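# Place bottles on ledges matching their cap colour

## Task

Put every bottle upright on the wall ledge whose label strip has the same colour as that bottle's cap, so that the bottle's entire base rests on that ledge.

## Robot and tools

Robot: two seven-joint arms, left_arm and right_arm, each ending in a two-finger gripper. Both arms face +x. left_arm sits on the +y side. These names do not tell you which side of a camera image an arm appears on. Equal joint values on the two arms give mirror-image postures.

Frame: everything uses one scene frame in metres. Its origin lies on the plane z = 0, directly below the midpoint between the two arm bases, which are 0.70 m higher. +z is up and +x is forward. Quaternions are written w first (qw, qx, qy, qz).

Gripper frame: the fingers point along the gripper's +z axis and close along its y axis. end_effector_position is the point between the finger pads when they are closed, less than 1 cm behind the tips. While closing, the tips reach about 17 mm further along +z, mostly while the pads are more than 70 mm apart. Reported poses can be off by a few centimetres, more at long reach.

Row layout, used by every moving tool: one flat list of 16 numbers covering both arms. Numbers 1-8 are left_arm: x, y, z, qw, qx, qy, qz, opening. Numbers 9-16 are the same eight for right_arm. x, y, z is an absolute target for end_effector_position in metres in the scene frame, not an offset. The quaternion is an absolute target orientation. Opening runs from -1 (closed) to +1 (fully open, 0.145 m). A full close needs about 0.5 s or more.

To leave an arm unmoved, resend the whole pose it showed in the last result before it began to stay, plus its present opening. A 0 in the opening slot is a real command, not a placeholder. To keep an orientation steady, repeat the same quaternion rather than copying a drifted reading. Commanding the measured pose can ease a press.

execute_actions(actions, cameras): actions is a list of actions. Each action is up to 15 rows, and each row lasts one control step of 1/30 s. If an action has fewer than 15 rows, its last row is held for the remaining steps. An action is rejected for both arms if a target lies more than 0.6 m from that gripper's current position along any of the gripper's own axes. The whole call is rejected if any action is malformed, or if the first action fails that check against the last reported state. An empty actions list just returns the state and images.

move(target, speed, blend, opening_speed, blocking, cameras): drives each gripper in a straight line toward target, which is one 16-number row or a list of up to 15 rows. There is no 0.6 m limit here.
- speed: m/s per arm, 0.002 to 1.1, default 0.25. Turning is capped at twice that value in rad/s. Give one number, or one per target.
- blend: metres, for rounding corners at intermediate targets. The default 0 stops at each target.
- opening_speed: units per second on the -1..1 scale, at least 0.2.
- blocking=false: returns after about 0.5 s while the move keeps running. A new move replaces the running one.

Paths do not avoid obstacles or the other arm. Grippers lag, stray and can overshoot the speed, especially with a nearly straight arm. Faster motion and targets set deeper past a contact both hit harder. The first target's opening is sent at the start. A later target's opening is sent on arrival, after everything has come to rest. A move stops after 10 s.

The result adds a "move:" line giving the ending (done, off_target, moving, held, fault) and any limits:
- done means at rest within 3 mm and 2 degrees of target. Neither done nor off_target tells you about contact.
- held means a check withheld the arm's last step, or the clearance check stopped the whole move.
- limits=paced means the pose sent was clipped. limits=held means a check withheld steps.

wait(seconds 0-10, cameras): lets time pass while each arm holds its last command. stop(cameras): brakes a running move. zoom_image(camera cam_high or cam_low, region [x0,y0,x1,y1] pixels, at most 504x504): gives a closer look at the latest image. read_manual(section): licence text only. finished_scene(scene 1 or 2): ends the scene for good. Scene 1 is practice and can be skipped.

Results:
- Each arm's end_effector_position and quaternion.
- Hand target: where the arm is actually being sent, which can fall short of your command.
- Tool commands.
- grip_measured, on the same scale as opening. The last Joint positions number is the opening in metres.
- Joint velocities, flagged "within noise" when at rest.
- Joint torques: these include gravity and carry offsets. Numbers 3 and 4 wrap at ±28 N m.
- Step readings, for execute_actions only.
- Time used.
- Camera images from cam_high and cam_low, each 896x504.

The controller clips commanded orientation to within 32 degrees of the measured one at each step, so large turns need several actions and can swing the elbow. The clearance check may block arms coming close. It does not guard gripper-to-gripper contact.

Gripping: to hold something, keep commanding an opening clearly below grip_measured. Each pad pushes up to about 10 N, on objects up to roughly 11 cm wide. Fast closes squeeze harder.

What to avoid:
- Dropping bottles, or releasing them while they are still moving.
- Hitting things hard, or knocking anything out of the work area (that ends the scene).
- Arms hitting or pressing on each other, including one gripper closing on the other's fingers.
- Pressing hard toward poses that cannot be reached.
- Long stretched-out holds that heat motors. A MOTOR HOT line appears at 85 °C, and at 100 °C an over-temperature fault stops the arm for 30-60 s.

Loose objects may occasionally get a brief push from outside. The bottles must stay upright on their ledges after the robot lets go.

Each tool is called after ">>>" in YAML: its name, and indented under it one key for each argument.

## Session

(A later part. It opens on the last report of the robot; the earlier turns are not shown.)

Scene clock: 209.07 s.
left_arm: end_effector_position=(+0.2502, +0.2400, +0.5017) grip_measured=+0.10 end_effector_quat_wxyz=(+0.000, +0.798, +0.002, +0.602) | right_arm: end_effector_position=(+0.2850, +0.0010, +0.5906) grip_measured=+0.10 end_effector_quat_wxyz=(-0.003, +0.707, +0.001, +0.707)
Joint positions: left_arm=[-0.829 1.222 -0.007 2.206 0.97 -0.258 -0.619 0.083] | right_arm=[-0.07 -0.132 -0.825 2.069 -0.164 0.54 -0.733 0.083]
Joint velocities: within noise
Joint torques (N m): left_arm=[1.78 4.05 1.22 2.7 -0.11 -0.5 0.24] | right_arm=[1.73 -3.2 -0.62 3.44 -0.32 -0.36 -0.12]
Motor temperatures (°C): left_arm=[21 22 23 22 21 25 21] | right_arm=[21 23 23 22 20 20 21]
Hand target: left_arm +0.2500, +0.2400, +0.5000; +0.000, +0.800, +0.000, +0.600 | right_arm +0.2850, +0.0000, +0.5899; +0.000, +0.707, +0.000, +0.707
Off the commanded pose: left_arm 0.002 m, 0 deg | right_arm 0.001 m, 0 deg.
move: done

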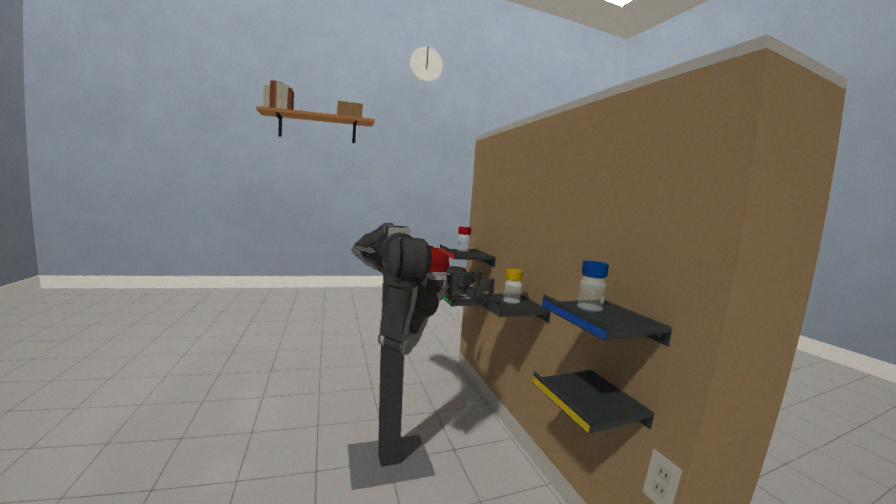

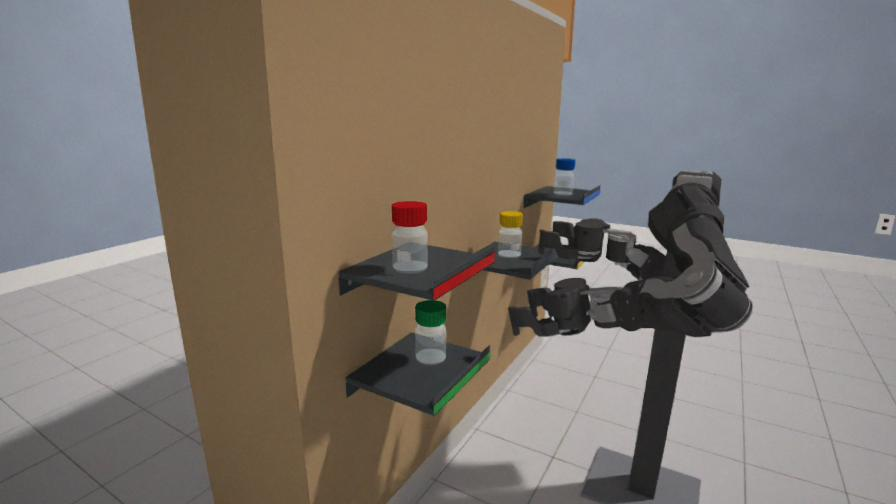

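>>> move:
  target:
    - [0.25,0.24,0.50,0,0.8,0,0.6,0.1,0.380,0.0,0.588,0,0.7071,0,0.7071,0.1]
    - [0.25,0.24,0.50,0,0.8,0,0.6,0.1,0.380,0.0,0.588,0,0.7071,0,0.7071,-0.6]
    - [0.25,0.24,0.50,0,0.8,0,0.6,0.1,0.37,-0.01,0.64,0,0.7071,0,0.7071,-0.6]
    - [0.25,0.24,0.50,0,0.8,0,0.6,0.1,0.28,-0.18,0.62,0,0.7071,0,0.7071,-0.6]
    - [0.25,0.24,0.50,0,0.8,0,0.6,0.1,0.235,-0.34,0.538,0,0.7071,0,0.7071,-0.6]
    - [0.25,0.24,0.50,0,0.8,0,0.6,0.1,0.378,-0.37,0.535,0,0.7071,0,0.7071,-0.6]
    - [0.25,0.24,0.50,0,0.8,0,0.6,0.1,0.378,-0.37,0.508,0,0.7071,0,0.7071,-0.6]
  speed: [0.2,0.1,0.17,0.27,0.27,0.22,0.15]
  blend: [0,0,0.015,0.03,0.015,0,0]
  opening_speed: 2
  cameras: ["cam_high"]

Scene clock: 226.30 s.
left_arm: end_effector_position=(+0.2502, +0.2400, +0.5017) grip_measured=+0.10 end_effector_quat_wxyz=(+0.000, +0.798, +0.002, +0.602) | right_arm: end_effector_position=(+0.3778, -0.3696, +0.5033) grip_measured=-0.24 end_effector_quat_wxyz=(-0.001, +0.713, -0.003, +0.701)
Joint positions: left_arm=[-0.829 1.222 -0.007 2.206 0.97 -0.258 -0.619 0.083] | right_arm=[0.077 0.694 0.167 1.208 0.668 -0.084 0.353 0.058]
Joint velocities: within noise
Joint torques (N m): left_arm=[1.81 4.02 1.21 2.7 -0.11 -0.5 0.24] | right_arm=[4.1 7.21 3.64 3.95 0.38 -0.74 0.17]
Motor temperatures (°C): left_arm=[21 22 23 22 21 25 21] | right_arm=[21 23 22 21 20 20 21]
Hand target: left_arm +0.2500, +0.2400, +0.5000; +0.000, +0.800, +0.000, +0.600 | right_arm +0.3780, -0.3700, +0.5079; +0.000, +0.707, +0.000, +0.707
Off the commanded pose: left_arm 0.002 m, 0 deg | right_arm 0.005 m, 1 deg.
move: off_target (right_arm)
Images, in order (width x height): cam_high 896x504.

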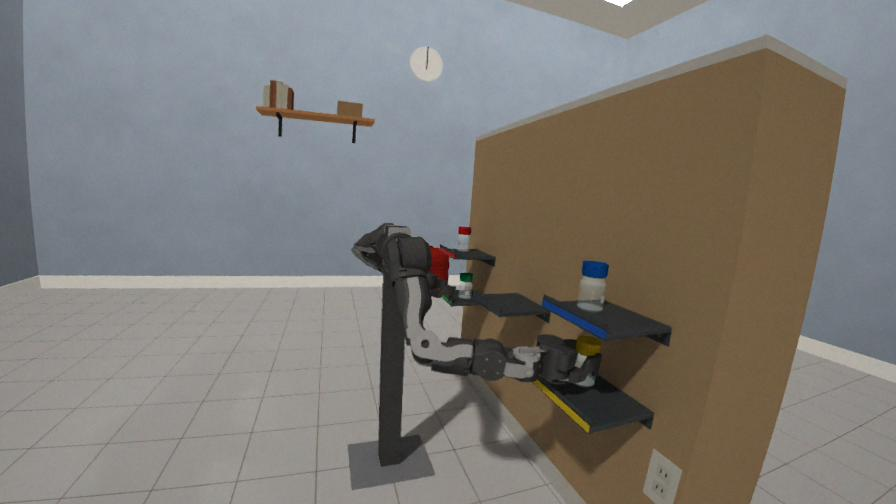

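>>> move:
  target:
    - [0.25,0.24,0.50,0,0.8,0,0.6,0.1,0.378,-0.37,0.479,0,0.7071,0,0.7071,-0.6]
    - [0.25,0.24,0.50,0,0.8,0,0.6,0.1,0.378,-0.37,0.482,0,0.7071,0,0.7071,0.1]
    - [0.25,0.24,0.50,0,0.8,0,0.6,0.1,0.255,-0.37,0.498,0,0.7071,0,0.7071,0.1]
  speed: [0.05,0.06,0.2]
  opening_speed: 1.5
  cameras: ["cam_high"]

Scene clock: 236.07 s.
left_arm: end_effector_position=(+0.2502, +0.2400, +0.5017) grip_measured=+0.10 end_effector_quat_wxyz=(+0.000, +0.798, +0.002, +0.602) | right_arm: end_effector_position=(+0.2550, -0.3703, +0.4965) grip_measured=+0.10 end_effector_quat_wxyz=(+0.001, +0.709, -0.002, +0.705)
Joint positions: left_arm=[-0.829 1.222 -0.007 2.206 0.97 -0.258 -0.619 0.083] | right_arm=[-0.582 0.615 0.533 1.574 0.793 -0.223 0.434 0.083]
Joint velocities: within noise
Joint torques (N m): left_arm=[1.81 4.02 1.21 2.7 -0.11 -0.5 0.24] | right_arm=[0.41 5.45 3.67 3.41 0.43 -0.48 0.16]
Motor temperatures (°C): left_arm=[21 22 23 22 21 25 21] | right_arm=[21 24 23 21 20 20 21]
Hand target: left_arm +0.2500, +0.2400, +0.5000; +0.000, +0.800, +0.000, +0.600 | right_arm +0.2550, -0.3701, +0.4980; +0.000, +0.707, +0.000, +0.707
Off the commanded pose: left_arm 0.002 m, 0 deg | right_arm 0.002 m, 0 deg.
move: done; target 2's new opening was sent with right_arm's hand 0.008 m and 2 deg from that target
Images, in order (width x height): cam_high 896x504.

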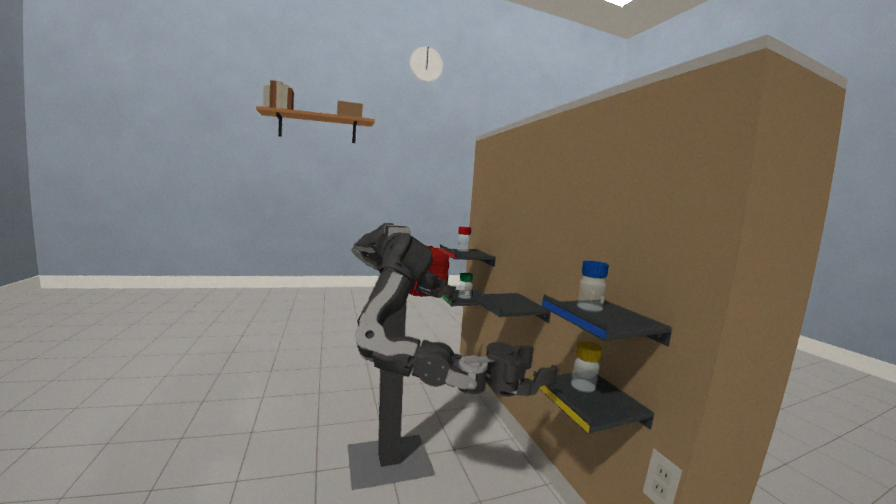

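>>> finished_scene:
  scene: 2

The scene is finished: the task was done.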